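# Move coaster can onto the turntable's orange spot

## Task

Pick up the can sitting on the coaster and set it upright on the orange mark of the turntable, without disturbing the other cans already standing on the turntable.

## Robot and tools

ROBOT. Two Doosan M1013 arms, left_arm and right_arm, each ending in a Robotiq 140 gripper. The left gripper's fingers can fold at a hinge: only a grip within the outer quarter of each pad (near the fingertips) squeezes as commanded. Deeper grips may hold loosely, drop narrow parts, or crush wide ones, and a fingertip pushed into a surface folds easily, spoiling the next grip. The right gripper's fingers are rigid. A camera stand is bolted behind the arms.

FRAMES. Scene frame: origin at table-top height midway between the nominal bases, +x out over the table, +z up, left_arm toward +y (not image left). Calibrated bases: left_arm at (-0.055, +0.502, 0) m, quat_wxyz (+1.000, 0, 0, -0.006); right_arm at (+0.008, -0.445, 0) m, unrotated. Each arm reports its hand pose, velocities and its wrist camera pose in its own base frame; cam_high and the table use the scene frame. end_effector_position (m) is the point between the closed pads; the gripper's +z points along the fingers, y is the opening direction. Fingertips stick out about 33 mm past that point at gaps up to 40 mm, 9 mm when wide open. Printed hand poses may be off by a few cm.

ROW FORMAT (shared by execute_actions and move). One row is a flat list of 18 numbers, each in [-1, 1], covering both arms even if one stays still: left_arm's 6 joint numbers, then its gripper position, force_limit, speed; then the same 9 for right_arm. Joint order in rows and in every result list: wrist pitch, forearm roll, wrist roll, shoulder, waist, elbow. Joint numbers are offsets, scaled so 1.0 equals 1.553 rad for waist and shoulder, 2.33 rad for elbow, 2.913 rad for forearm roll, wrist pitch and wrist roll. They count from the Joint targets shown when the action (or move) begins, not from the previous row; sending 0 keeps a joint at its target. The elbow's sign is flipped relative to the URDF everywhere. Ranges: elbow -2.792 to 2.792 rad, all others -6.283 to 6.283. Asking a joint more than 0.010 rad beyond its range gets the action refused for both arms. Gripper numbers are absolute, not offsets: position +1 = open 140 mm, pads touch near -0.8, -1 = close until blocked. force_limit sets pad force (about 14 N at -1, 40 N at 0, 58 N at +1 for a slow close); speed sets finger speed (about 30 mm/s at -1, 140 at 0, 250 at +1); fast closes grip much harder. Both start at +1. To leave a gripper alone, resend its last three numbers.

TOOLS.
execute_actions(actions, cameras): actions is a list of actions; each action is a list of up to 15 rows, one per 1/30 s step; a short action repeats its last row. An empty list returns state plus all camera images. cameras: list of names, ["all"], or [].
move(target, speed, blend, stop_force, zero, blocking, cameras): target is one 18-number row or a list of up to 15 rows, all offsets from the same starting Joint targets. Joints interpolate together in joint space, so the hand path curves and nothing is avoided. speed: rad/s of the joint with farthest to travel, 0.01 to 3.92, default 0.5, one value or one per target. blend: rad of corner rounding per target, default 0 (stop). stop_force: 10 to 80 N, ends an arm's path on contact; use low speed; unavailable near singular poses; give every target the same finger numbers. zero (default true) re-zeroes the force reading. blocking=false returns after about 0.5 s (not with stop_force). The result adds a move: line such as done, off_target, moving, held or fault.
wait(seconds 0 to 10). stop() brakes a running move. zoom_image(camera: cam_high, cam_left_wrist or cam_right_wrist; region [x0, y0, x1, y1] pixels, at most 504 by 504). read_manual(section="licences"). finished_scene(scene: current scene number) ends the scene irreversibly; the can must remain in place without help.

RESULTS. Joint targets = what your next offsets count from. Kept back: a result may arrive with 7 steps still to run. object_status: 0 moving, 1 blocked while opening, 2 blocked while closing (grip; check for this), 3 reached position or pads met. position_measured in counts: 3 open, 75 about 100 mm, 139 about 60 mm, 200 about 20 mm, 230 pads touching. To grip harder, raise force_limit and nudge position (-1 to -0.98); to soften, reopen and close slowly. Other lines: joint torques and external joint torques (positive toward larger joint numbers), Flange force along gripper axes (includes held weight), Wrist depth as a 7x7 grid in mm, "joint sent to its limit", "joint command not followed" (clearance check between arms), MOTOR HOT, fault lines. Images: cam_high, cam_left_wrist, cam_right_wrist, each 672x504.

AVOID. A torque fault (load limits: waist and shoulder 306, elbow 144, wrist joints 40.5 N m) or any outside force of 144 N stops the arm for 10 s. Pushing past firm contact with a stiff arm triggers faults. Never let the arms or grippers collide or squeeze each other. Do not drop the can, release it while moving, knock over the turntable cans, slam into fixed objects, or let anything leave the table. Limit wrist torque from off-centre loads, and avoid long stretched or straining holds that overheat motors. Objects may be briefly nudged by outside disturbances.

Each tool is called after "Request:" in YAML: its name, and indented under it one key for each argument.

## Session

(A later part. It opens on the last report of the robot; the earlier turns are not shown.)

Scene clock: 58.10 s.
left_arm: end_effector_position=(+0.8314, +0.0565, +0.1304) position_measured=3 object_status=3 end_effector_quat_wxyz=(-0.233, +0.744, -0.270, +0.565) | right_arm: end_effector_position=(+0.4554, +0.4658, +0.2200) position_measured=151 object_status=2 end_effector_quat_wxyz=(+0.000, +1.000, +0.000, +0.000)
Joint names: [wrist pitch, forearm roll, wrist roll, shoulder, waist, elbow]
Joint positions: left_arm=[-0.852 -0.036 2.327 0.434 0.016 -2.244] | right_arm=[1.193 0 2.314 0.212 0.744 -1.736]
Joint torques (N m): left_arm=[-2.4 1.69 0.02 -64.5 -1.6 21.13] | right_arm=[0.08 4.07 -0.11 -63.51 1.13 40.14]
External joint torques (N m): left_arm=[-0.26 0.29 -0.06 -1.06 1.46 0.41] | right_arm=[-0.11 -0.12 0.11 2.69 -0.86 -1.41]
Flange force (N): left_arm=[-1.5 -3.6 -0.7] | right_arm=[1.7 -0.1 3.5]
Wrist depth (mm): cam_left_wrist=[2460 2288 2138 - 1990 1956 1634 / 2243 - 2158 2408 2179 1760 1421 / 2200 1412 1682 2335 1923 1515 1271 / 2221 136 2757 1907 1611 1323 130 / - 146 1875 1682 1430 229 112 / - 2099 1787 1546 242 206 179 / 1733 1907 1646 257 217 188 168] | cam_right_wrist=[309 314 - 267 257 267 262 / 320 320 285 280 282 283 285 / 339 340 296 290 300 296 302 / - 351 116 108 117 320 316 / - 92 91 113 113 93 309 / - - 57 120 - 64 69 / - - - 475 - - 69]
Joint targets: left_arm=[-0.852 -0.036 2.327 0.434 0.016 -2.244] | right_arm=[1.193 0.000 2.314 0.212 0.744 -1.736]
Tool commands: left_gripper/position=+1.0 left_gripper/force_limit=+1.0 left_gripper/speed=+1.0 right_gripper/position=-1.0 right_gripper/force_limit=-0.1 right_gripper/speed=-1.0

Request:
wait:
  seconds: 8.13

Request:
move:
  target: [0,0,0,0,0,0,1,1,1,-0.06546,0,0,0.04743,-0.0002,-0.05025,-1,-0.1,-1]
  speed: 0.3

Request:
execute_actions:
  actions:
    - [[0,0,0,0,0,0,1,1,1,0,0,0,0,0,0,0.1,-0.1,0]]

Request:
move:
  target: [0,0,0,0,0,0,1,1,1,0.06546,0,0,-0.04743,0.0002,0.05025,0.1,-0.1,0]
  speed: 0.45
  cameras: ["cam_high","cam_right_wrist"]

Scene clock: 68.27 s.
left_arm: end_effector_position=(+0.8314, +0.0565, +0.1304) position_measured=3 object_status=3 end_effector_quat_wxyz=(-0.233, +0.744, -0.270, +0.565) | right_arm: end_effector_position=(+0.4554, +0.4658, +0.2200) position_measured=151 object_status=2 end_effector_quat_wxyz=(+0.000, +1.000, +0.000, +0.000)
Joint names: [wrist pitch, forearm roll, wrist roll, shoulder, waist, elbow]
Joint positions: left_arm=[-0.852 -0.036 2.327 0.434 0.016 -2.244] | right_arm=[1.193 0 2.314 0.212 0.744 -1.736]
Joint torques (N m): left_arm=[-2.41 1.78 0.02 -64.3 -1.34 21.12] | right_arm=[0.12 4.04 -0.06 -63.54 1.28 40.09]
External joint torques (N m): left_arm=[-0.24 0.18 -0.05 -1.06 1.24 0.25] | right_arm=[-0.16 -0.09 0.06 2.9 -1.33 -1.26]
Flange force (N): left_arm=[-1.0 -3.0 -1.0] | right_arm=[2.7 0.0 3.5]
Wrist depth (mm): cam_left_wrist=[2025 2221 2487 2099 2061 1990 1634 / 2790 2288 2118 2933 2311 1733 1378 / 2243 1300 1439 2335 1891 1486 1285 / - 136 2408 1907 1578 1346 130 / - 1556 1939 1670 1476 229 112 / - 2158 1802 1536 241 206 179 / 1733 1907 1646 256 216 187 168] | cam_right_wrist=[314 310 309 265 266 267 269 / 319 321 285 282 281 283 283 / 337 341 298 291 300 297 303 / 371 368 116 108 117 321 322 / - 92 91 113 113 93 338 / - - 57 120 - 64 69 / - - - - - - 69]
Joint targets: left_arm=[-0.852 -0.036 2.327 0.434 0.016 -2.244] | right_arm=[1.193 0.000 2.314 0.212 0.744 -1.736]
Tool commands: left_gripper/position=+1.0 left_gripper/force_limit=+1.0 left_gripper/speed=+1.0 right_gripper/position=-1.0 right_gripper/force_limit=-0.1 right_gripper/speed=-1.0
wait: 8.13 s; at rest from the start

Scene clock: 69.23 s.
left_arm: end_effector_position=(+0.8314, +0.0565, +0.1304) position_measured=3 object_status=3 end_effector_quat_wxyz=(-0.233, +0.744, -0.270, +0.565) | right_arm: end_effector_position=(+0.4525, +0.4628, +0.1139) position_measured=151 object_status=2 end_effector_quat_wxyz=(+0.000, +1.000, +0.000, +0.000)
Joint names: [wrist pitch, forearm roll, wrist roll, shoulder, waist, elbow]
Joint positions: left_arm=[-0.852 -0.036 2.327 0.434 0.016 -2.244] | right_arm=[1.002 0 2.314 0.286 0.744 -1.853]
Joint torques (N m): left_arm=[-2.41 1.75 0 -64.49 -1.51 21.03] | right_arm=[0.16 3.68 -0.04 -67.3 1.25 36.02]
External joint torques (N m): left_arm=[-0.24 0.19 -0.04 -0.76 1.52 0.35] | right_arm=[-0.21 -0.09 0.04 2.9 -1.39 -0.69]
Flange force (N): left_arm=[-1.7 -3.2 -0.4] | right_arm=[3.3 -0.4 3.6]
Wrist depth (mm): cam_left_wrist=[2359 - 2335 2200 2099 1972 1600 / 2335 - 2138 - 2311 1760 1404 / 2896 1250 1338 2383 1845 1495 1271 / - 136 2692 1860 1623 1370 130 / - 146 1875 1682 1448 229 118 / - 2061 1845 1536 242 206 179 / 1747 1830 1646 256 216 188 167] | cam_right_wrist=[- 216 168 171 172 172 173 / 221 225 180 181 181 183 183 / 237 241 191 188 193 194 190 / 249 256 127 108 116 204 199 / - 92 91 113 113 93 216 / - - 59 131 131 64 69 / - - - 139 - - 69]
Joint targets: left_arm=[-0.852 -0.036 2.327 0.434 0.016 -2.244] | right_arm=[1.002 0.000 2.314 0.286 0.744 -1.853]
move: done

Scene clock: 69.50 s.
left_arm: end_effector_position=(+0.8314, +0.0565, +0.1304) position_measured=3 object_status=3 end_effector_quat_wxyz=(-0.233, +0.744, -0.270, +0.565) | right_arm: end_effector_position=(+0.4524, +0.4628, +0.1139) position_measured=119 object_status=0 end_effector_quat_wxyz=(+0.000, +1.000, +0.000, +0.000)
Joint names: [wrist pitch, forearm roll, wrist roll, shoulder, waist, elbow]
Joint positions: left_arm=[-0.852 -0.036 2.327 0.434 0.016 -2.244] | right_arm=[1.002 0 2.314 0.286 0.744 -1.853]
Joint torques (N m): left_arm=[-2.38 1.76 0 -64.32 -1.69 20.92] | right_arm=[0.05 3.63 -0.09 -65.94 0.93 35.77]
External joint torques (N m): left_arm=[-0.28 0.2 -0.03 -0.96 1.53 0.49] | right_arm=[-0.09 -0.05 0.09 2.06 -0.98 -0.65]
Flange force (N): left_arm=[-1.5 -3.4 -0.5] | right_arm=[2.1 -0.1 2.6]
Wrist depth (mm): cam_left_wrist=[2118 - - - 1990 1972 1646 / 2179 - - - 2311 1733 1421 / 2179 1404 1430 2460 1891 1476 1257 / - 136 2724 1875 1589 1346 130 / - 1567 1956 1695 1457 229 112 / - 1939 1802 1525 242 205 179 / 1695 1923 1658 257 216 187 168] | cam_right_wrist=[- 216 167 171 171 172 173 / 225 229 180 181 181 182 183 / 235 241 192 148 191 194 190 / 247 257 123 111 115 201 199 / - 90 124 119 122 94 91 / - 59 201 130 132 64 68 / - - 337 140 251 - -]
Joint targets: left_arm=[-0.852 -0.036 2.327 0.434 0.016 -2.244] | right_arm=[1.002 0.000 2.314 0.286 0.744 -1.853]
Kept back: 7 steps.

Scene clock: 70.73 s.
left_arm: end_effector_position=(+0.8314, +0.0565, +0.1304) position_measured=3 object_status=3 end_effector_quat_wxyz=(-0.233, +0.744, -0.270, +0.565) | right_arm: end_effector_position=(+0.4554, +0.4658, +0.2199) position_measured=117 object_status=3 end_effector_quat_wxyz=(+0.000, +1.000, +0.000, +0.000)
Joint names: [wrist pitch, forearm roll, wrist roll, shoulder, waist, elbow]
Joint positions: left_arm=[-0.852 -0.036 2.327 0.434 0.016 -2.244] | right_arm=[1.193 0 2.314 0.213 0.744 -1.736]
Joint torques (N m): left_arm=[-2.42 1.76 -0.04 -64.13 -1.69 20.85] | right_arm=[0.04 4 -0.06 -62.39 1.36 39.21]
External joint torques (N m): left_arm=[-0.24 0.22 0.01 -1.29 1.51 0.6] | right_arm=[-0.07 -0.08 0.07 2.16 -1.48 -0.65]
Flange force (N): left_arm=[-0.9 -3.8 -0.7] | right_arm=[2.9 0.1 2.2]
Wrist depth (mm): cam_left_wrist=[2025 - - - 2080 1939 1600 / 2311 - - 2790 2200 1733 1404 / 2514 1250 1589 2542 1907 1505 1278 / - 135 2790 1939 1611 1346 130 / - 146 1891 1682 1448 229 112 / 1845 2288 1830 1546 243 206 179 / 1760 1830 1646 257 216 188 168] | cam_right_wrist=[311 310 309 262 189 265 267 / 321 324 284 203 277 282 283 / 336 339 294 299 300 296 300 / 372 350 150 310 154 313 322 / - 89 129 249 244 94 91 / - 59 66 358 358 64 68 / - - - 495 - - -]
Joint targets: left_arm=[-0.852 -0.036 2.327 0.434 0.016 -2.244] | right_arm=[1.193 0.000 2.314 0.212 0.744 -1.736]
move: done
camera_calibration:
cam_right_wrist: T_world_to_cam=[[0.0077873, -0.999876, 0.0137218, 0.465281], [-0.941673, -0.00271579, 0.336519, 0.364937], [-0.33644, -0.015542, -0.941577, 0.514399], [0, 0, 0, 1]] pos_world=[0.513092, 0.474209, 0.355153]
Images, in order (width x height): cam_high 672x504, cam_right_wrist 672x504.

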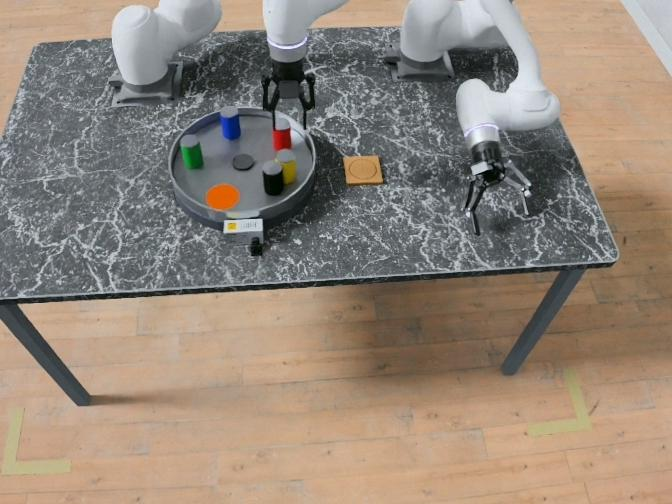

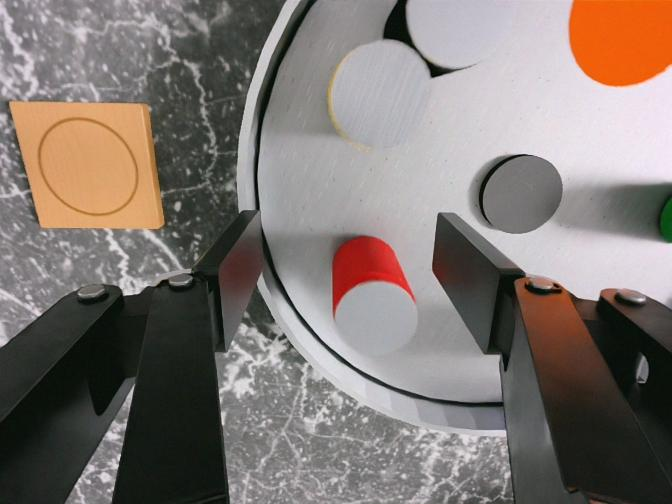

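Request:
move:
  target: [0,0,0,0,0,0,1,1,1,-0.06546,0,0,0.04743,-0.0002,-0.05025,0.1,-0.1,0]
  speed: 0.3
  cameras: ["cam_right_wrist"]

Scene clock: 82.13 s.
left_arm: end_effector_position=(+0.8314, +0.0565, +0.1304) position_measured=3 object_status=3 end_effector_quat_wxyz=(-0.233, +0.744, -0.270, +0.565) | right_arm: end_effector_position=(+0.4525, +0.4628, +0.1139) position_measured=117 object_status=3 end_effector_quat_wxyz=(+0.000, +1.000, +0.000, +0.000)
Joint names: [wrist pitch, forearm roll, wrist roll, shoulder, waist, elbow]
Joint positions: left_arm=[-0.852 -0.036 2.327 0.434 0.016 -2.244] | right_arm=[1.002 0 2.314 0.286 0.744 -1.853]
Joint torques (N m): left_arm=[-2.43 1.76 0 -64.2 -1.64 20.91] | right_arm=[0.07 3.64 -0.09 -65.92 1.34 35.4]
External joint torques (N m): left_arm=[-0.23 0.18 -0.03 -1.44 1.96 0.52] | right_arm=[-0.11 -0.06 0.09 1.8 -1.27 -0.31]
Flange force (N): left_arm=[-1.4 -4.6 -1.0] | right_arm=[2.5 0.0 2.1]
Wrist depth (mm): cam_left_wrist=[2138 1816 - - 2007 1990 1634 / 2243 2221 2487 - 2243 1747 1404 / 2200 1346 1257 2335 1860 1505 1285 / - 136 2514 1891 1646 1330 130 / - 1860 1939 1670 1404 229 112 / - 2288 1830 1556 242 206 180 / - 1923 1658 256 216 187 168] | cam_right_wrist=[216 214 167 171 167 118 173 / 226 229 180 181 182 183 183 / 237 241 192 193 193 193 190 / 250 256 151 205 200 201 199 / - 89 217 198 165 94 91 / - 59 203 140 133 64 68 / - - - 215 140 - -]
Joint targets: left_arm=[-0.852 -0.036 2.327 0.434 0.016 -2.244] | right_arm=[1.002 0.000 2.314 0.286 0.744 -1.853]
move: done
camera_calibration:
cam_right_wrist: T_world_to_cam=[[0.00756487, -0.999878, 0.013698, 0.463876], [-0.941738, -0.00251725, 0.336339, 0.397819], [-0.336263, -0.0154443, -0.941641, 0.413544], [0, 0, 0, 1]] pos_world=[0.510192, 0.471207, 0.249254]
Images, in order (width x height): cam_right_wrist 672x504.

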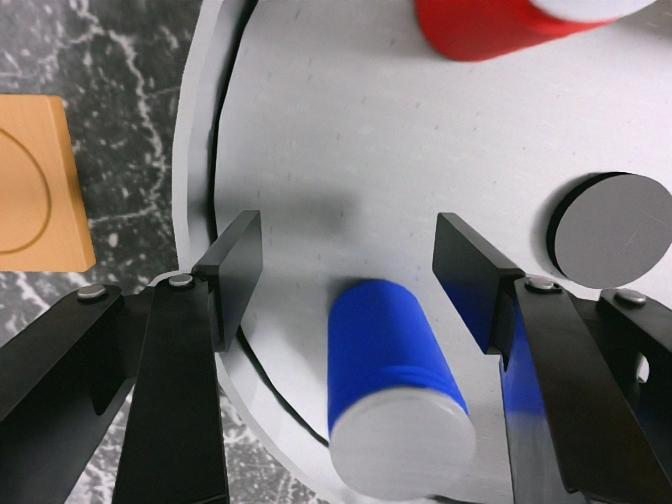

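Request:
wait:
  seconds: 5.72

Request:
execute_actions:
  actions:
    - [[0,0,0,0,0,0,1,1,1,0,0,0,0,0,0,-1,-0.1,-0.5]]

Request:
move:
  target: [0,0,0,0,0,0,1,1,1,0.06546,0,0,-0.04743,0.0002,0.05025,-1,-0.1,-0.5]
  speed: 0.8
  cameras: ["cam_high","cam_right_wrist"]

Scene clock: 88.17 s.
left_arm: end_effector_position=(+0.8314, +0.0565, +0.1304) position_measured=3 object_status=3 end_effector_quat_wxyz=(-0.233, +0.744, -0.270, +0.565) | right_arm: end_effector_position=(+0.4524, +0.4628, +0.1139) position_measured=117 object_status=3 end_effector_quat_wxyz=(+0.000, +1.000, +0.000, +0.000)
Joint names: [wrist pitch, forearm roll, wrist roll, shoulder, waist, elbow]
Joint positions: left_arm=[-0.852 -0.036 2.327 0.434 0.016 -2.244] | right_arm=[1.002 0 2.314 0.286 0.744 -1.853]
Joint torques (N m): left_arm=[-2.43 1.7 -0.01 -64.24 -1.67 21] | right_arm=[0.04 3.64 -0.06 -65.88 1.42 35.8]
External joint torques (N m): left_arm=[-0.23 0.25 -0.02 -1.25 1.77 0.42] | right_arm=[-0.07 -0.08 0.06 1.86 -1.41 -0.82]
Flange force (N): left_arm=[-1.5 -4.2 -0.9] | right_arm=[2.1 0.8 2.5]
Wrist depth (mm): cam_left_wrist=[2825 - 2359 - 2080 1990 1634 / 2335 - 2311 2660 2243 1695 1430 / - 1439 1370 2408 1907 1495 1278 / - 135 2630 1891 1611 1346 130 / - 1536 1923 1695 1439 230 112 / - 2383 1787 1536 242 206 180 / - 1830 1634 257 216 188 168] | cam_right_wrist=[216 216 167 171 172 172 173 / 226 229 180 181 181 182 183 / 235 236 192 158 191 194 190 / 247 254 126 111 115 201 199 / - 89 129 119 124 94 91 / - 59 200 131 133 64 68 / - - - 140 255 - -]
Joint targets: left_arm=[-0.852 -0.036 2.327 0.434 0.016 -2.244] | right_arm=[1.002 0.000 2.314 0.286 0.744 -1.853]
Tool commands: left_gripper/position=+1.0 left_gripper/force_limit=+1.0 left_gripper/speed=+1.0 right_gripper/position=+0.1 right_gripper/force_limit=-0.1 right_gripper/speed=+0.0
wait: 5.73 s; at rest from the start

Scene clock: 88.43 s.
left_arm: end_effector_position=(+0.8314, +0.0565, +0.1304) position_measured=3 object_status=3 end_effector_quat_wxyz=(-0.233, +0.744, -0.270, +0.565) | right_arm: end_effector_position=(+0.4524, +0.4628, +0.1139) position_measured=142 object_status=0 end_effector_quat_wxyz=(+0.000, +1.000, +0.000, +0.000)
Joint names: [wrist pitch, forearm roll, wrist roll, shoulder, waist, elbow]
Joint positions: left_arm=[-0.852 -0.036 2.327 0.434 0.016 -2.244] | right_arm=[1.002 0 2.314 0.286 0.744 -1.853]
Joint torques (N m): left_arm=[-2.41 1.71 -0.02 -64.45 -1.78 20.85] | right_arm=[0.08 3.62 -0.09 -66.2 1.04 35.75]
External joint torques (N m): left_arm=[-0.24 0.26 -0.01 -0.77 1.67 0.57] | right_arm=[-0.12 -0.03 0.09 1.65 -0.99 -0.47]
Flange force (N): left_arm=[-1.9 -3.6 0.0] | right_arm=[1.9 0.1 2.1]
Wrist depth (mm): cam_left_wrist=[2138 - 1816 - 1990 1972 1600 / 2434 2359 - - 2179 1760 1395 / - 1338 1430 2434 1860 1515 1257 / - 146 2692 1891 1646 1354 130 / - 1567 1891 1670 1448 229 112 / - 2158 1830 1536 242 206 179 / - 1802 1682 258 217 187 168] | cam_right_wrist=[219 216 167 171 172 172 172 / 226 229 181 177 179 182 183 / 237 240 189 104 106 193 190 / 249 256 127 111 112 204 198 / - 91 91 121 122 91 217 / - 62 59 128 129 64 71 / - - - 245 - - -]
Joint targets: left_arm=[-0.852 -0.036 2.327 0.434 0.016 -2.244] | right_arm=[1.002 0.000 2.314 0.286 0.744 -1.853]
Kept back: 7 steps.

Scene clock: 89.63 s.
left_arm: end_effector_position=(+0.8314, +0.0565, +0.1304) position_measured=3 object_status=3 end_effector_quat_wxyz=(-0.233, +0.744, -0.270, +0.565) | right_arm: end_effector_position=(+0.4554, +0.4658, +0.2199) position_measured=158 object_status=2 end_effector_quat_wxyz=(+0.000, +1.000, +0.000, +0.000)
Joint names: [wrist pitch, forearm roll, wrist roll, shoulder, waist, elbow]
Joint positions: left_arm=[-0.852 -0.036 2.327 0.434 0.016 -2.244] | right_arm=[1.193 0 2.314 0.212 0.744 -1.736]
Joint torques (N m): left_arm=[-2.4 1.72 -0.03 -64.32 -1.76 20.94] | right_arm=[0.16 4.03 -0.07 -63.82 1.1 40.13]
External joint torques (N m): left_arm=[-0.27 0.25 0 -1.33 1.77 0.53] | right_arm=[-0.2 -0.07 0.07 3.28 -1.18 -1.24]
Flange force (N): left_arm=[-1.4 -4.3 -0.9] | right_arm=[2.9 -0.6 3.8]
Wrist depth (mm): cam_left_wrist=[2265 - 1956 - 2061 2025 1589 / 2179 - 2971 - 2265 1747 1430 / 2660 1362 1567 2460 1860 1495 1271 / - 136 2692 1875 1611 1486 208 / - 136 1956 1707 1448 230 112 / 1875 2080 1774 1525 241 206 179 / 1774 1923 1670 256 216 187 168] | cam_right_wrist=[315 305 305 265 238 263 268 / 320 323 284 281 283 283 284 / 337 343 296 299 300 295 303 / 370 365 131 146 144 321 322 / - 91 91 121 122 94 336 / - 73 57 129 127 65 70 / - - - 470 - - 71]
Joint targets: left_arm=[-0.852 -0.036 2.327 0.434 0.016 -2.244] | right_arm=[1.193 0.000 2.314 0.212 0.744 -1.736]
move: done
camera_calibration:
cam_right_wrist: T_world_to_cam=[[0.00782077, -0.999874, 0.0138168, 0.465228], [-0.941704, -0.00271679, 0.336431, 0.365079], [-0.336351, -0.0156425, -0.941607, 0.514445], [0, 0, 0, 1]] pos_world=[0.513192, 0.474209, 0.355153]
Images, in order (width x height): cam_high 672x504, cam_right_wrist 672x504.

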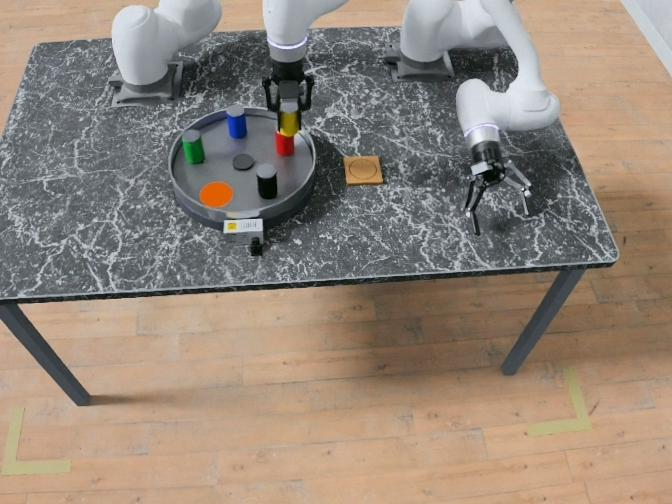

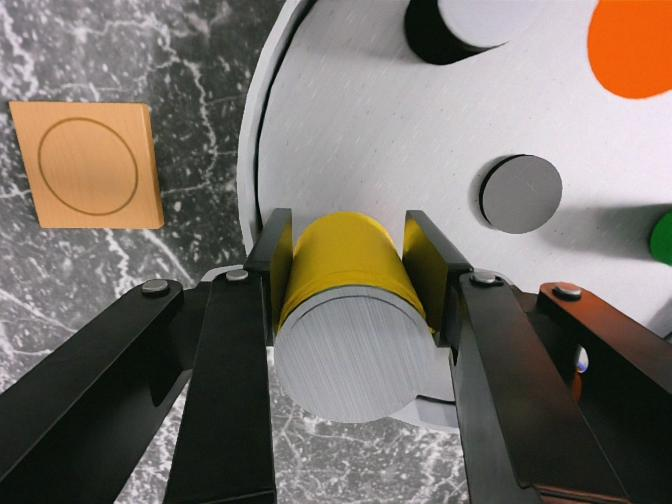

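Request:
move:
  target:
    - [0,0,0,0,0,0,1,1,1,0.00639,0,0.06624,0.20182,0.1242,0.14248,-1,-0.1,-0.5]
    - [0,0,0,0,0,0,1,1,1,-0.04071,0,0.06624,0.24065,0.1242,0.10948,-1,-0.1,-0.5]
  speed: [0.6,0.3]
  blend: [0.03,0]

Request:
execute_actions:
  actions:
    - [[0,0,0,0,0,0,1,1,1,0,0,0,0,0,0,0.1,-0.1,-0.5]]
  cameras: ["cam_right_wrist"]

Request:
move:
  target:
    - [0,0,0,0,0,0,1,1,1,0.0471,0,0,-0.03883,0,0.033,0.1,-0.1,-0.5]
    - [0,0,0,0,0,0,1,1,1,0.04071,0,-0.06624,-0.24065,-0.1242,-0.10948,0.1,-0.1,-0.5]
    - [0,0,0,0,0,0,1,1,1,-0.02475,0,-0.06624,-0.19322,-0.1244,-0.15973,0.1,-0.1,-0.5]
  speed: [0.4,0.6,0.3]
  blend: [0.03,0.02,0]
  cameras: ["cam_high","cam_right_wrist"]

Scene clock: 93.50 s.
left_arm: end_effector_position=(+0.8314, +0.0565, +0.1304) position_measured=3 object_status=3 end_effector_quat_wxyz=(-0.233, +0.744, -0.270, +0.565) | right_arm: end_effector_position=(+0.4668, +0.6929, +0.0703) position_measured=232 object_status=3 end_effector_quat_wxyz=(+0.000, +1.000, +0.000, +0.000)
Joint names: [wrist pitch, forearm roll, wrist roll, shoulder, waist, elbow]
Joint positions: left_arm=[-0.852 -0.036 2.327 0.434 0.016 -2.244] | right_arm=[1.074 0 2.507 0.586 0.937 -1.481]
Joint torques (N m): left_arm=[-2.45 1.73 -0.01 -64.48 -1.89 20.95] | right_arm=[0.1 3.87 -0.07 -94.59 1.44 37.29]
External joint torques (N m): left_arm=[-0.21 0.24 -0.02 -1 1.79 0.52] | right_arm=[-0.13 -0.15 0.07 0.9 -1.41 -0.64]
Flange force (N): left_arm=[-1.7 -4.0 -0.4] | right_arm=[1.1 1.3 1.3]
Wrist depth (mm): cam_left_wrist=[1747 - 1939 2311 1923 2007 1600 / 2571 - - - 2221 1760 1404 / 2630 1457 1623 2514 1875 1495 1264 / 2179 135 2724 1923 1646 1346 130 / - 1505 1907 1682 1430 229 112 / - 2311 1830 1546 243 206 179 / 1774 1956 1623 256 216 188 168] | cam_right_wrist=[177 178 178 178 181 180 180 / 187 187 188 188 188 191 191 / 198 200 198 189 190 203 201 / 212 215 208 129 200 216 211 / - 222 85 75 85 86 222 / - - 66 63 57 70 64 / - - - - - 69 -]
Joint targets: left_arm=[-0.852 -0.036 2.327 0.434 0.016 -2.244] | right_arm=[1.074 0.000 2.507 0.586 0.937 -1.481]
move: done

Scene clock: 93.77 s.
left_arm: end_effector_position=(+0.8314, +0.0565, +0.1304) position_measured=3 object_status=3 end_effector_quat_wxyz=(-0.233, +0.744, -0.270, +0.565) | right_arm: end_effector_position=(+0.4668, +0.6929, +0.0703) position_measured=210 object_status=0 end_effector_quat_wxyz=(+0.000, +1.000, +0.000, +0.000)
Joint names: [wrist pitch, forearm roll, wrist roll, shoulder, waist, elbow]
Joint positions: left_arm=[-0.852 -0.036 2.327 0.434 0.016 -2.244] | right_arm=[1.074 0 2.507 0.586 0.937 -1.481]
Joint torques (N m): left_arm=[-2.48 1.73 0.04 -64.13 -1.67 20.93] | right_arm=[0.1 3.8 -0.1 -94.81 1.23 37.27]
External joint torques (N m): left_arm=[-0.18 0.2 -0.08 -1.19 1.8 0.41] | right_arm=[-0.13 -0.05 0.1 0.65 -0.96 -0.42]
Flange force (N): left_arm=[-1.5 -4.2 -0.9] | right_arm=[0.7 0.8 1.0]
Wrist depth (mm): cam_left_wrist=[2221 - - - 2025 1990 1634 / 2288 - - 2434 2221 1707 1430 / - 2359 1387 2383 1875 1505 1285 / 2025 146 2757 1907 1600 1370 130 / - 1600 1907 1670 1421 229 112 / - 2138 1802 1525 241 205 179 / - 1990 1658 257 216 187 168] | cam_right_wrist=[177 177 178 178 179 180 181 / 187 187 191 187 188 191 191 / 199 200 200 189 190 203 201 / 212 213 211 144 200 216 211 / 227 79 92 115 86 87 219 / - 64 - 66 57 73 62 / - 61 - - - - 58]
Joint targets: left_arm=[-0.852 -0.036 2.327 0.434 0.016 -2.244] | right_arm=[1.074 0.000 2.507 0.586 0.937 -1.481]
Kept back: 7 steps.
camera_calibration:
cam_right_wrist: T_world_to_cam=[[0.00788124, -0.999875, 0.0136876, 0.694274], [-0.941672, -0.00281575, 0.336521, 0.426701], [-0.33644, -0.0155414, -0.941577, 0.380903], [0, 0, 0, 1]] pos_world=[0.524492, 0.701309, 0.205553]
Images, in order (width x height): cam_right_wrist 672x504.

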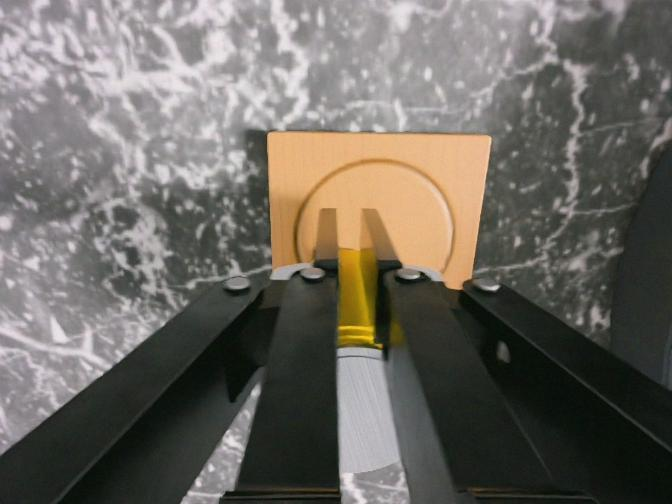

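Scene clock: 96.63 s.
left_arm: end_effector_position=(+0.8314, +0.0565, +0.1304) position_measured=3 object_status=3 end_effector_quat_wxyz=(-0.233, +0.744, -0.270, +0.565) | right_arm: end_effector_position=(+0.4525, +0.4628, +0.1139) position_measured=117 object_status=3 end_effector_quat_wxyz=(+0.000, +1.000, +0.000, +0.000)
Joint names: [wrist pitch, forearm roll, wrist roll, shoulder, waist, elbow]
Joint positions: left_arm=[-0.852 -0.036 2.327 0.434 0.016 -2.244] | right_arm=[1.002 0 2.314 0.286 0.744 -1.853]
Joint torques (N m): left_arm=[-2.44 1.74 0.03 -64.56 -1.65 21.18] | right_arm=[0.09 3.63 -0.11 -65.94 1.25 35.75]
External joint torques (N m): left_arm=[-0.23 0.22 -0.06 -1 1.6 0.27] | right_arm=[-0.12 -0.06 0.11 1.97 -1.14 -0.75]
Flange force (N): left_arm=[-1.6 -3.6 -0.9] | right_arm=[2.0 0.3 2.7]
Wrist depth (mm): cam_left_wrist=[2138 - - 2265 2007 1956 1589 / 2138 - 3092 - 2311 1733 1395 / - 2434 1330 2460 1907 1536 1285 / - 135 2724 1891 1634 1338 130 / - 146 1956 1646 1421 229 112 / - 2265 1816 1536 242 206 179 / - 2007 1634 257 216 188 168] | cam_right_wrist=[216 216 167 171 171 172 173 / 226 228 180 181 181 182 183 / 234 239 191 193 193 193 190 / 249 259 151 206 200 202 198 / - 89 216 214 202 94 91 / - 59 202 167 155 64 68 / - - 327 144 140 - -]
Joint targets: left_arm=[-0.852 -0.036 2.327 0.434 0.016 -2.244] | right_arm=[1.002 0.000 2.314 0.286 0.744 -1.853]
move: done
camera_calibration:
cam_right_wrist: T_world_to_cam=[[0.00756451, -0.999878, 0.0136973, 0.463876], [-0.941706, -0.00251569, 0.336427, 0.39778], [-0.336352, -0.0154438, -0.94161, 0.413581], [0, 0, 0, 1]] pos_world=[0.510192, 0.471207, 0.249254]
Images, in order (width x height): cam_high 672x504, cam_right_wrist 672x504.

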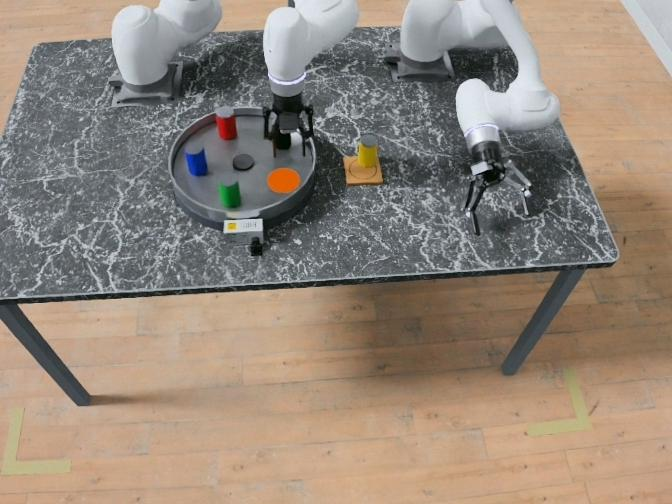

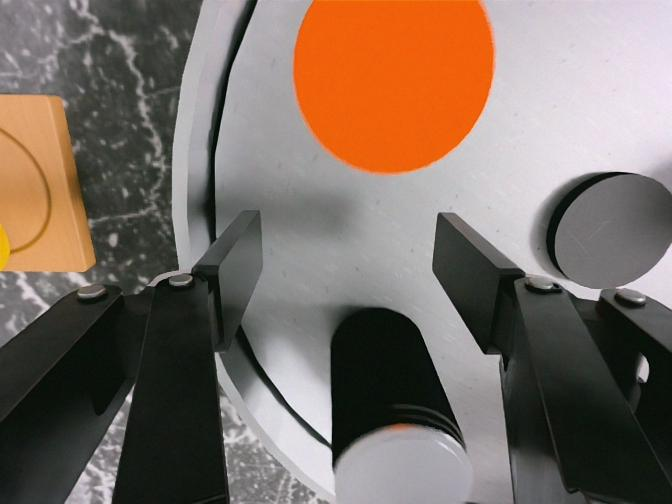

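Request:
wait:
  seconds: 3

Scene clock: 100.27 s.
left_arm: end_effector_position=(+0.8314, +0.0565, +0.1304) position_measured=3 object_status=3 end_effector_quat_wxyz=(-0.233, +0.744, -0.270, +0.565) | right_arm: end_effector_position=(+0.4524, +0.4628, +0.1139) position_measured=117 object_status=3 end_effector_quat_wxyz=(+0.000, +1.000, +0.000, +0.000)
Joint names: [wrist pitch, forearm roll, wrist roll, shoulder, waist, elbow]
Joint positions: left_arm=[-0.852 -0.036 2.327 0.434 0.016 -2.244] | right_arm=[1.002 0 2.314 0.286 0.744 -1.853]
Joint torques (N m): left_arm=[-2.46 1.74 -0.04 -64.3 -1.64 21.05] | right_arm=[0.11 3.65 -0.1 -66.36 1.21 35.79]
External joint torques (N m): left_arm=[-0.21 0.23 0.01 -1.29 1.53 0.42] | right_arm=[-0.14 -0.08 0.1 1.81 -1.13 -0.67]
Flange force (N): left_arm=[-1.0 -3.9 -1.0] | right_arm=[1.9 0.3 2.5]
Wrist depth (mm): cam_left_wrist=[2025 - - 2288 1907 1972 1623 / 2200 - 2080 2434 2158 1760 1378 / 2288 1525 1658 2408 1907 1505 1271 / - 136 2724 1907 1623 1346 130 / - 146 1875 1670 1448 229 112 / - 2359 1802 1556 241 206 179 / 1760 1891 1658 257 217 188 168] | cam_right_wrist=[216 216 167 169 93 95 173 / 226 229 180 176 97 101 183 / 237 240 192 192 193 194 190 / 250 256 151 205 200 201 199 / - 89 216 220 218 94 91 / - 59 202 237 192 64 68 / - - 322 239 156 - -]
Joint targets: left_arm=[-0.852 -0.036 2.327 0.434 0.016 -2.244] | right_arm=[1.002 0.000 2.314 0.286 0.744 -1.853]
Tool commands: left_gripper/position=+1.0 left_gripper/force_limit=+1.0 left_gripper/speed=+1.0 right_gripper/position=+0.1 right_gripper/force_limit=-0.1 right_gripper/speed=-0.5
wait: 3.00 s; at rest from the start

Request:
wait:
  seconds: 5.91

Request:
execute_actions:
  actions:
    - [[0,0,0,0,0,0,1,1,1,0,0,0,0,0,0,-1,-0.1,-0.5]]

Request:
move:
  target: [0,0,0,0,0,0,1,1,1,0.06546,0,0,-0.04743,0.0002,0.05025,-1,-0.1,-0.5]
  speed: 0.7
  cameras: ["cam_high","cam_right_wrist"]

Scene clock: 106.50 s.
left_arm: end_effector_position=(+0.8314, +0.0565, +0.1304) position_measured=3 object_status=3 end_effector_quat_wxyz=(-0.233, +0.744, -0.270, +0.565) | right_arm: end_effector_position=(+0.4524, +0.4628, +0.1139) position_measured=117 object_status=3 end_effector_quat_wxyz=(+0.000, +1.000, +0.000, +0.000)
Joint names: [wrist pitch, forearm roll, wrist roll, shoulder, waist, elbow]
Joint positions: left_arm=[-0.852 -0.036 2.327 0.434 0.016 -2.244] | right_arm=[1.002 0 2.314 0.286 0.744 -1.853]
Joint torques (N m): left_arm=[-2.41 1.76 0 -64.25 -1.77 20.94] | right_arm=[0.11 3.64 -0.09 -66.47 1.47 35.68]
External joint torques (N m): left_arm=[-0.25 0.2 -0.04 -1.32 1.78 0.54] | right_arm=[-0.15 -0.06 0.08 2.02 -1.42 -0.46]
Flange force (N): left_arm=[-1.3 -4.2 -0.8] | right_arm=[2.7 0.2 2.5]
Wrist depth (mm): cam_left_wrist=[2243 2630 - - 1990 2007 1611 / 1956 - 2288 - 2221 1733 1404 / - 1278 1695 2434 1891 1505 1300 / 2179 146 2600 1907 1623 1354 130 / - 146 1907 1658 1421 228 112 / - 2179 1816 1546 242 206 180 / - 1891 1623 257 217 188 168] | cam_right_wrist=[216 216 167 171 171 171 173 / 226 229 180 181 181 182 183 / 237 240 192 192 193 193 190 / 250 256 151 182 164 201 199 / - 89 214 123 132 94 91 / - 59 194 128 131 64 68 / - - 324 232 257 - -]
Joint targets: left_arm=[-0.852 -0.036 2.327 0.434 0.016 -2.244] | right_arm=[1.002 0.000 2.314 0.286 0.744 -1.853]
Tool commands: left_gripper/position=+1.0 left_gripper/force_limit=+1.0 left_gripper/speed=+1.0 right_gripper/position=+0.1 right_gripper/force_limit=-0.1 right_gripper/speed=-0.5
wait: 5.93 s; at rest from the start

Scene clock: 106.77 s.
left_arm: end_effector_position=(+0.8314, +0.0565, +0.1304) position_measured=3 object_status=3 end_effector_quat_wxyz=(-0.233, +0.744, -0.270, +0.565) | right_arm: end_effector_position=(+0.4524, +0.4628, +0.1139) position_measured=142 object_status=0 end_effector_quat_wxyz=(+0.000, +1.000, +0.000, +0.000)
Joint names: [wrist pitch, forearm roll, wrist roll, shoulder, waist, elbow]
Joint positions: left_arm=[-0.852 -0.036 2.327 0.434 0.016 -2.244] | right_arm=[1.002 0 2.314 0.286 0.744 -1.853]
Joint torques (N m): left_arm=[-2.43 1.71 -0.03 -64.55 -1.52 21.02] | right_arm=[0.12 3.64 -0.09 -66.17 1.31 35.72]
External joint torques (N m): left_arm=[-0.24 0.25 0 -1 1.51 0.47] | right_arm=[-0.17 -0.04 0.09 1.73 -1.33 -0.26]
Flange force (N): left_arm=[-1.4 -3.6 -0.5] | right_arm=[2.6 0.1 2.1]
Wrist depth (mm): cam_left_wrist=[2311 - - 2158 1972 2007 1634 / 2288 - 2790 2487 2221 1733 1404 / - 1211 1589 2460 1907 1495 1271 / - 146 2660 1907 1623 1346 130 / - 135 1939 1670 1448 229 112 / - 1990 1816 1495 243 206 179 / - 1860 1646 257 216 187 168] | cam_right_wrist=[220 217 167 170 171 171 173 / 228 227 180 181 181 182 183 / 235 248 191 188 193 193 190 / 249 257 131 114 122 204 199 / - 92 91 119 118 92 217 / - 59 66 238 237 64 69 / - - - 245 254 - 68]
Joint targets: left_arm=[-0.852 -0.036 2.327 0.434 0.016 -2.244] | right_arm=[1.002 0.000 2.314 0.286 0.744 -1.853]
Kept back: 7 steps.

Scene clock: 107.97 s.
left_arm: end_effector_position=(+0.8314, +0.0565, +0.1304) position_measured=3 object_status=3 end_effector_quat_wxyz=(-0.233, +0.744, -0.270, +0.565) | right_arm: end_effector_position=(+0.4554, +0.4658, +0.2199) position_measured=152 object_status=2 end_effector_quat_wxyz=(+0.000, +1.000, +0.000, +0.000)
Joint names: [wrist pitch, forearm roll, wrist roll, shoulder, waist, elbow]
Joint positions: left_arm=[-0.852 -0.036 2.327 0.434 0.016 -2.244] | right_arm=[1.193 0 2.314 0.212 0.744 -1.736]
Joint torques (N m): left_arm=[-2.4 1.71 -0.04 -64.22 -1.6 21.02] | right_arm=[0.15 4.11 -0.1 -63.71 1.47 40.31]
External joint torques (N m): left_arm=[-0.26 0.24 0.01 -1.3 1.76 0.39] | right_arm=[-0.19 -0.15 0.1 3 -1.42 -1.38]
Flange force (N): left_arm=[-1.4 -4.1 -1.1] | right_arm=[2.7 0.2 3.8]
Wrist depth (mm): cam_left_wrist=[2007 2118 2099 2243 2025 1990 1578 / 2288 - - 2179 2243 1760 1404 / - 1315 1658 2514 1860 1505 1271 / 2383 135 2660 1923 1600 1346 130 / - 135 1939 1682 1412 230 112 / - 2243 1830 1536 242 206 179 / - 1907 1658 256 217 187 167] | cam_right_wrist=[306 314 271 265 266 267 267 / 321 324 286 280 282 282 284 / 329 335 291 186 299 297 302 / 284 376 115 113 116 321 322 / - 92 91 119 118 93 336 / - - 57 337 - 64 69 / - - - - - - 69]
Joint targets: left_arm=[-0.852 -0.036 2.327 0.434 0.016 -2.244] | right_arm=[1.193 0.000 2.314 0.212 0.744 -1.736]
move: done
camera_calibration:
cam_right_wrist: T_world_to_cam=[[0.00782077, -0.999874, 0.0138168, 0.465229], [-0.941704, -0.00271679, 0.336431, 0.364984], [-0.336351, -0.0156425, -0.941607, 0.514412], [0, 0, 0, 1]] pos_world=[0.513092, 0.474209, 0.355153]
Images, in order (width x height): cam_high 672x504, cam_right_wrist 672x504.

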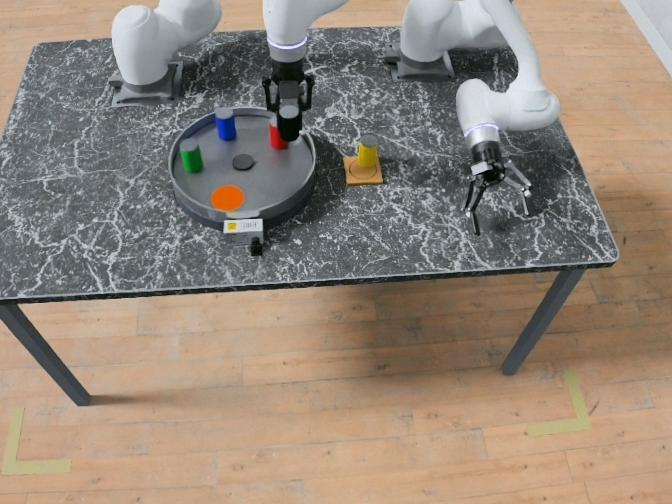

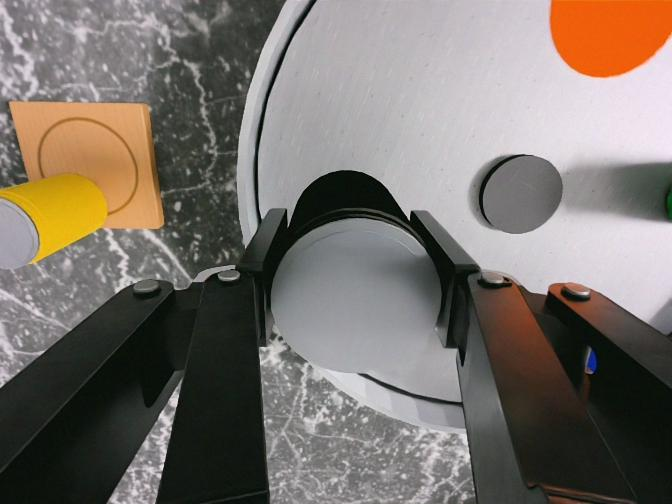

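Request:
wait:
  seconds: 1

Scene clock: 109.67 s.
left_arm: end_effector_position=(+0.8314, +0.0565, +0.1304) position_measured=3 object_status=3 end_effector_quat_wxyz=(-0.233, +0.744, -0.270, +0.565) | right_arm: end_effector_position=(+0.4554, +0.4658, +0.2200) position_measured=152 object_status=2 end_effector_quat_wxyz=(+0.000, +1.000, +0.000, +0.000)
Joint names: [wrist pitch, forearm roll, wrist roll, shoulder, waist, elbow]
Joint positions: left_arm=[-0.852 -0.036 2.327 0.434 0.016 -2.244] | right_arm=[1.193 0 2.314 0.212 0.744 -1.736]
Joint torques (N m): left_arm=[-2.43 1.71 -0.05 -64.21 -1.56 21.01] | right_arm=[0.05 4.02 -0.1 -63.61 1.33 40.14]
External joint torques (N m): left_arm=[-0.23 0.26 0.02 -1.23 1.55 0.47] | right_arm=[-0.09 -0.08 0.1 3.35 -1.35 -1.41]
Flange force (N): left_arm=[-1.2 -3.9 -0.8] | right_arm=[3.0 -0.3 3.8]
Wrist depth (mm): cam_left_wrist=[2025 2221 - - 2099 1990 1600 / - - 2408 2542 2288 1720 1404 / - 1412 1556 2571 1907 1486 1264 / - 135 2571 1972 1646 1323 130 / - 136 1891 1707 1421 229 112 / - 2790 1774 1536 242 206 179 / - 1787 1658 257 216 187 167] | cam_right_wrist=[315 316 308 263 261 267 267 / 320 326 321 277 201 283 284 / 328 343 295 187 300 297 301 / 285 - 115 113 116 320 321 / - 92 91 119 118 93 337 / - - 57 325 - 64 69 / - - - 480 - - 69]
Joint targets: left_arm=[-0.852 -0.036 2.327 0.434 0.016 -2.244] | right_arm=[1.193 0.000 2.314 0.212 0.744 -1.736]
Tool commands: left_gripper/position=+1.0 left_gripper/force_limit=+1.0 left_gripper/speed=+1.0 right_gripper/position=-1.0 right_gripper/force_limit=-0.1 right_gripper/speed=-0.5
wait: 1.00 s; at rest from the start

Request:
wait:
  seconds: 3.47

Request:
move:
  target: [0,0,0,0,0,0,1,1,1,-0.06546,0,0,0.04743,-0.0002,-0.05025,-1,-0.1,-0.5]
  speed: 0.3

Request:
execute_actions:
  actions:
    - [[0,0,0,0,0,0,1,1,1,0,0,0,0,0,0,0.1,-0.1,0]]

Request:
move:
  target: [0,0,0,0,0,0,1,1,1,0.06546,0,0,-0.04743,0.0002,0.05025,0.1,-0.1,0]
  speed: 0.45
  cameras: ["cam_high","cam_right_wrist"]

Scene clock: 113.53 s.
left_arm: end_effector_position=(+0.8314, +0.0565, +0.1304) position_measured=3 object_status=3 end_effector_quat_wxyz=(-0.233, +0.744, -0.270, +0.565) | right_arm: end_effector_position=(+0.4554, +0.4658, +0.2200) position_measured=152 object_status=2 end_effector_quat_wxyz=(+0.000, +1.000, +0.000, +0.000)
Joint names: [wrist pitch, forearm roll, wrist roll, shoulder, waist, elbow]
Joint positions: left_arm=[-0.852 -0.036 2.327 0.434 0.016 -2.244] | right_arm=[1.193 0 2.314 0.212 0.744 -1.736]
Joint torques (N m): left_arm=[-2.37 1.72 0 -64.4 -1.64 21.01] | right_arm=[0.12 3.98 -0.13 -63.5 1.34 40.11]
External joint torques (N m): left_arm=[-0.29 0.23 -0.03 -1.2 1.71 0.39] | right_arm=[-0.15 -0.05 0.13 3.04 -1.37 -1.4]
Flange force (N): left_arm=[-1.5 -3.9 -1.0] | right_arm=[2.6 0.1 3.7]
Wrist depth (mm): cam_left_wrist=[2434 2158 - 2335 2061 2007 1589 / 2025 - - 2460 2179 1747 1395 / 2896 1536 1307 2408 1891 1505 1278 / - 136 2692 1875 1600 1323 130 / - 1589 1923 1670 1421 229 112 / - 2099 1774 1536 242 206 179 / - 1860 1646 257 217 187 168] | cam_right_wrist=[310 311 324 260 192 268 237 / 322 327 323 281 282 283 285 / 327 338 295 187 300 297 301 / 283 367 115 113 116 321 324 / - 92 91 119 118 93 338 / - - 59 339 - 64 69 / - - - - - - 69]
Joint targets: left_arm=[-0.852 -0.036 2.327 0.434 0.016 -2.244] | right_arm=[1.193 0.000 2.314 0.212 0.744 -1.736]
Tool commands: left_gripper/position=+1.0 left_gripper/force_limit=+1.0 left_gripper/speed=+1.0 right_gripper/position=-1.0 right_gripper/force_limit=-0.1 right_gripper/speed=-0.5
wait: 3.50 s; at rest from the start

Scene clock: 114.50 s.
left_arm: end_effector_position=(+0.8314, +0.0565, +0.1304) position_measured=3 object_status=3 end_effector_quat_wxyz=(-0.233, +0.744, -0.270, +0.565) | right_arm: end_effector_position=(+0.4525, +0.4628, +0.1140) position_measured=152 object_status=2 end_effector_quat_wxyz=(+0.000, +1.000, +0.000, +0.000)
Joint names: [wrist pitch, forearm roll, wrist roll, shoulder, waist, elbow]
Joint positions: left_arm=[-0.852 -0.036 2.327 0.434 0.016 -2.244] | right_arm=[1.002 0 2.314 0.286 0.744 -1.853]
Joint torques (N m): left_arm=[-2.39 1.69 0 -64.7 -1.62 20.95] | right_arm=[0.26 3.71 -0.06 -64.97 1.48 34.34]
External joint torques (N m): left_arm=[-0.26 0.26 -0.04 -0.68 1.67 0.41] | right_arm=[-0.3 -0.12 0.06 0.24 -1.32 0.92]
Flange force (N): left_arm=[-2.1 -3.4 -0.2] | right_arm=[2.7 0.0 -0.1]
Wrist depth (mm): cam_left_wrist=[2138 - 2200 2383 2043 1990 1567 / 1787 - - 2542 2200 1747 1412 / 2288 2460 1362 2434 1845 1505 1300 / - 136 2571 1907 1611 1370 130 / - 1525 1923 1634 1421 229 112 / - 2265 1816 1546 242 206 180 / - 1875 1658 258 217 187 168] | cam_right_wrist=[217 216 167 171 171 172 173 / 224 229 180 181 181 182 183 / 233 162 189 187 193 194 190 / 246 256 127 113 115 205 199 / - 92 91 119 118 93 217 / - - 62 238 239 64 69 / - - - 245 - - 69]
Joint targets: left_arm=[-0.852 -0.036 2.327 0.434 0.016 -2.244] | right_arm=[1.002 0.000 2.314 0.286 0.744 -1.853]
move: done

Scene clock: 114.77 s.
left_arm: end_effector_position=(+0.8314, +0.0565, +0.1304) position_measured=3 object_status=3 end_effector_quat_wxyz=(-0.233, +0.744, -0.270, +0.565) | right_arm: end_effector_position=(+0.4524, +0.4627, +0.1139) position_measured=120 object_status=0 end_effector_quat_wxyz=(+0.000, +1.000, +0.000, +0.000)
Joint names: [wrist pitch, forearm roll, wrist roll, shoulder, waist, elbow]
Joint positions: left_arm=[-0.852 -0.036 2.327 0.434 0.016 -2.244] | right_arm=[1.002 0 2.314 0.286 0.744 -1.853]
Joint torques (N m): left_arm=[-2.42 1.74 -0.01 -64.18 -1.66 21.08] | right_arm=[0.06 3.64 -0.08 -65.81 1.35 35.72]
External joint torques (N m): left_arm=[-0.24 0.23 -0.03 -1.4 1.6 0.45] | right_arm=[-0.1 -0.06 0.08 2.11 -1.36 -0.59]
Flange force (N): left_arm=[-1.1 -4.1 -1.1] | right_arm=[2.6 0.2 2.6]
Wrist depth (mm): cam_left_wrist=[3010 2243 2179 2265 2061 1939 1611 / 2383 - 2383 - 2243 1707 1387 / 2460 1404 2487 2460 1891 1476 1278 / - 136 2600 1875 1589 1354 130 / - 146 1923 1646 1439 229 112 / - 2434 1787 1525 242 206 179 / - 1891 1646 257 216 187 168] | cam_right_wrist=[216 215 167 171 171 172 172 / 226 227 180 180 182 182 183 / 236 246 192 121 190 194 192 / 250 256 125 111 115 202 198 / - 90 148 119 151 93 91 / - 59 202 237 237 64 67 / - - 327 241 258 - -]
Joint targets: left_arm=[-0.852 -0.036 2.327 0.434 0.016 -2.244] | right_arm=[1.002 0.000 2.314 0.286 0.744 -1.853]
Kept back: 7 steps.

Scene clock: 116.00 s.
left_arm: end_effector_position=(+0.8314, +0.0565, +0.1304) position_measured=3 object_status=3 end_effector_quat_wxyz=(-0.233, +0.744, -0.270, +0.565) | right_arm: end_effector_position=(+0.4554, +0.4658, +0.2199) position_measured=117 object_status=3 end_effector_quat_wxyz=(+0.000, +1.000, +0.000, +0.000)
Joint names: [wrist pitch, forearm roll, wrist roll, shoulder, waist, elbow]
Joint positions: left_arm=[-0.852 -0.036 2.327 0.434 0.016 -2.244] | right_arm=[1.193 0 2.314 0.213 0.744 -1.736]
Joint torques (N m): left_arm=[-2.4 1.71 -0.03 -64.19 -1.72 20.99] | right_arm=[0.06 4.02 -0.07 -62.61 1.28 39.14]
External joint torques (N m): left_arm=[-0.25 0.25 -0.01 -1.26 1.7 0.45] | right_arm=[-0.11 -0.04 0.07 1.54 -1.29 0]
Flange force (N): left_arm=[-1.4 -4.1 -0.9] | right_arm=[2.9 -0.3 1.1]
Wrist depth (mm): cam_left_wrist=[2025 1682 - - 2043 1939 1600 / 1972 2600 - 2487 2288 1760 1430 / 2757 1387 1525 2408 1860 1505 1315 / - 146 2790 1907 1623 1370 130 / - 135 1956 1682 1430 229 112 / - 2025 1845 1536 242 205 179 / - 1891 1695 257 216 187 168] | cam_right_wrist=[309 309 316 266 196 267 266 / 320 324 321 282 282 282 283 / 327 338 297 300 301 296 302 / 288 368 150 319 154 313 314 / - 89 296 338 342 94 91 / - 59 420 437 358 64 68 / - - - - - - -]
Joint targets: left_arm=[-0.852 -0.036 2.327 0.434 0.016 -2.244] | right_arm=[1.193 0.000 2.314 0.212 0.744 -1.736]
move: done
camera_calibration:
cam_right_wrist: T_world_to_cam=[[0.0077873, -0.999876, 0.0137218, 0.465281], [-0.941673, -0.00271579, 0.336519, 0.364937], [-0.33644, -0.015542, -0.941577, 0.514399], [0, 0, 0, 1]] pos_world=[0.513092, 0.474209, 0.355153]
Images, in order (width x height): cam_high 672x504, cam_right_wrist 672x504.

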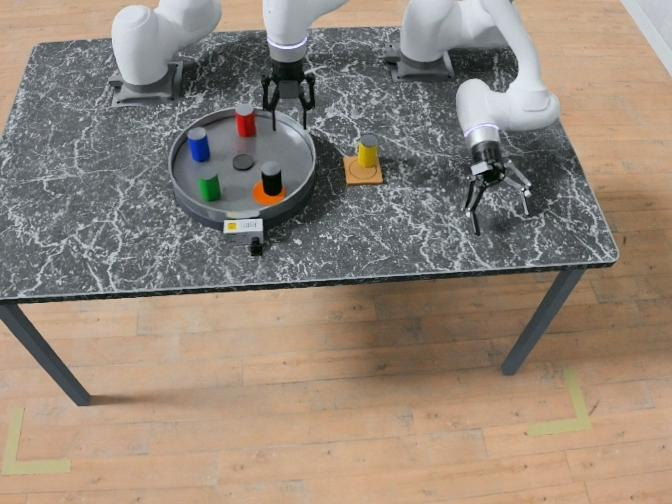

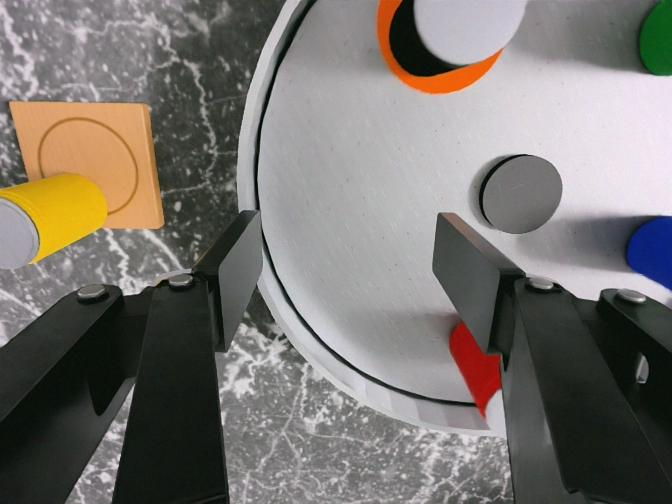

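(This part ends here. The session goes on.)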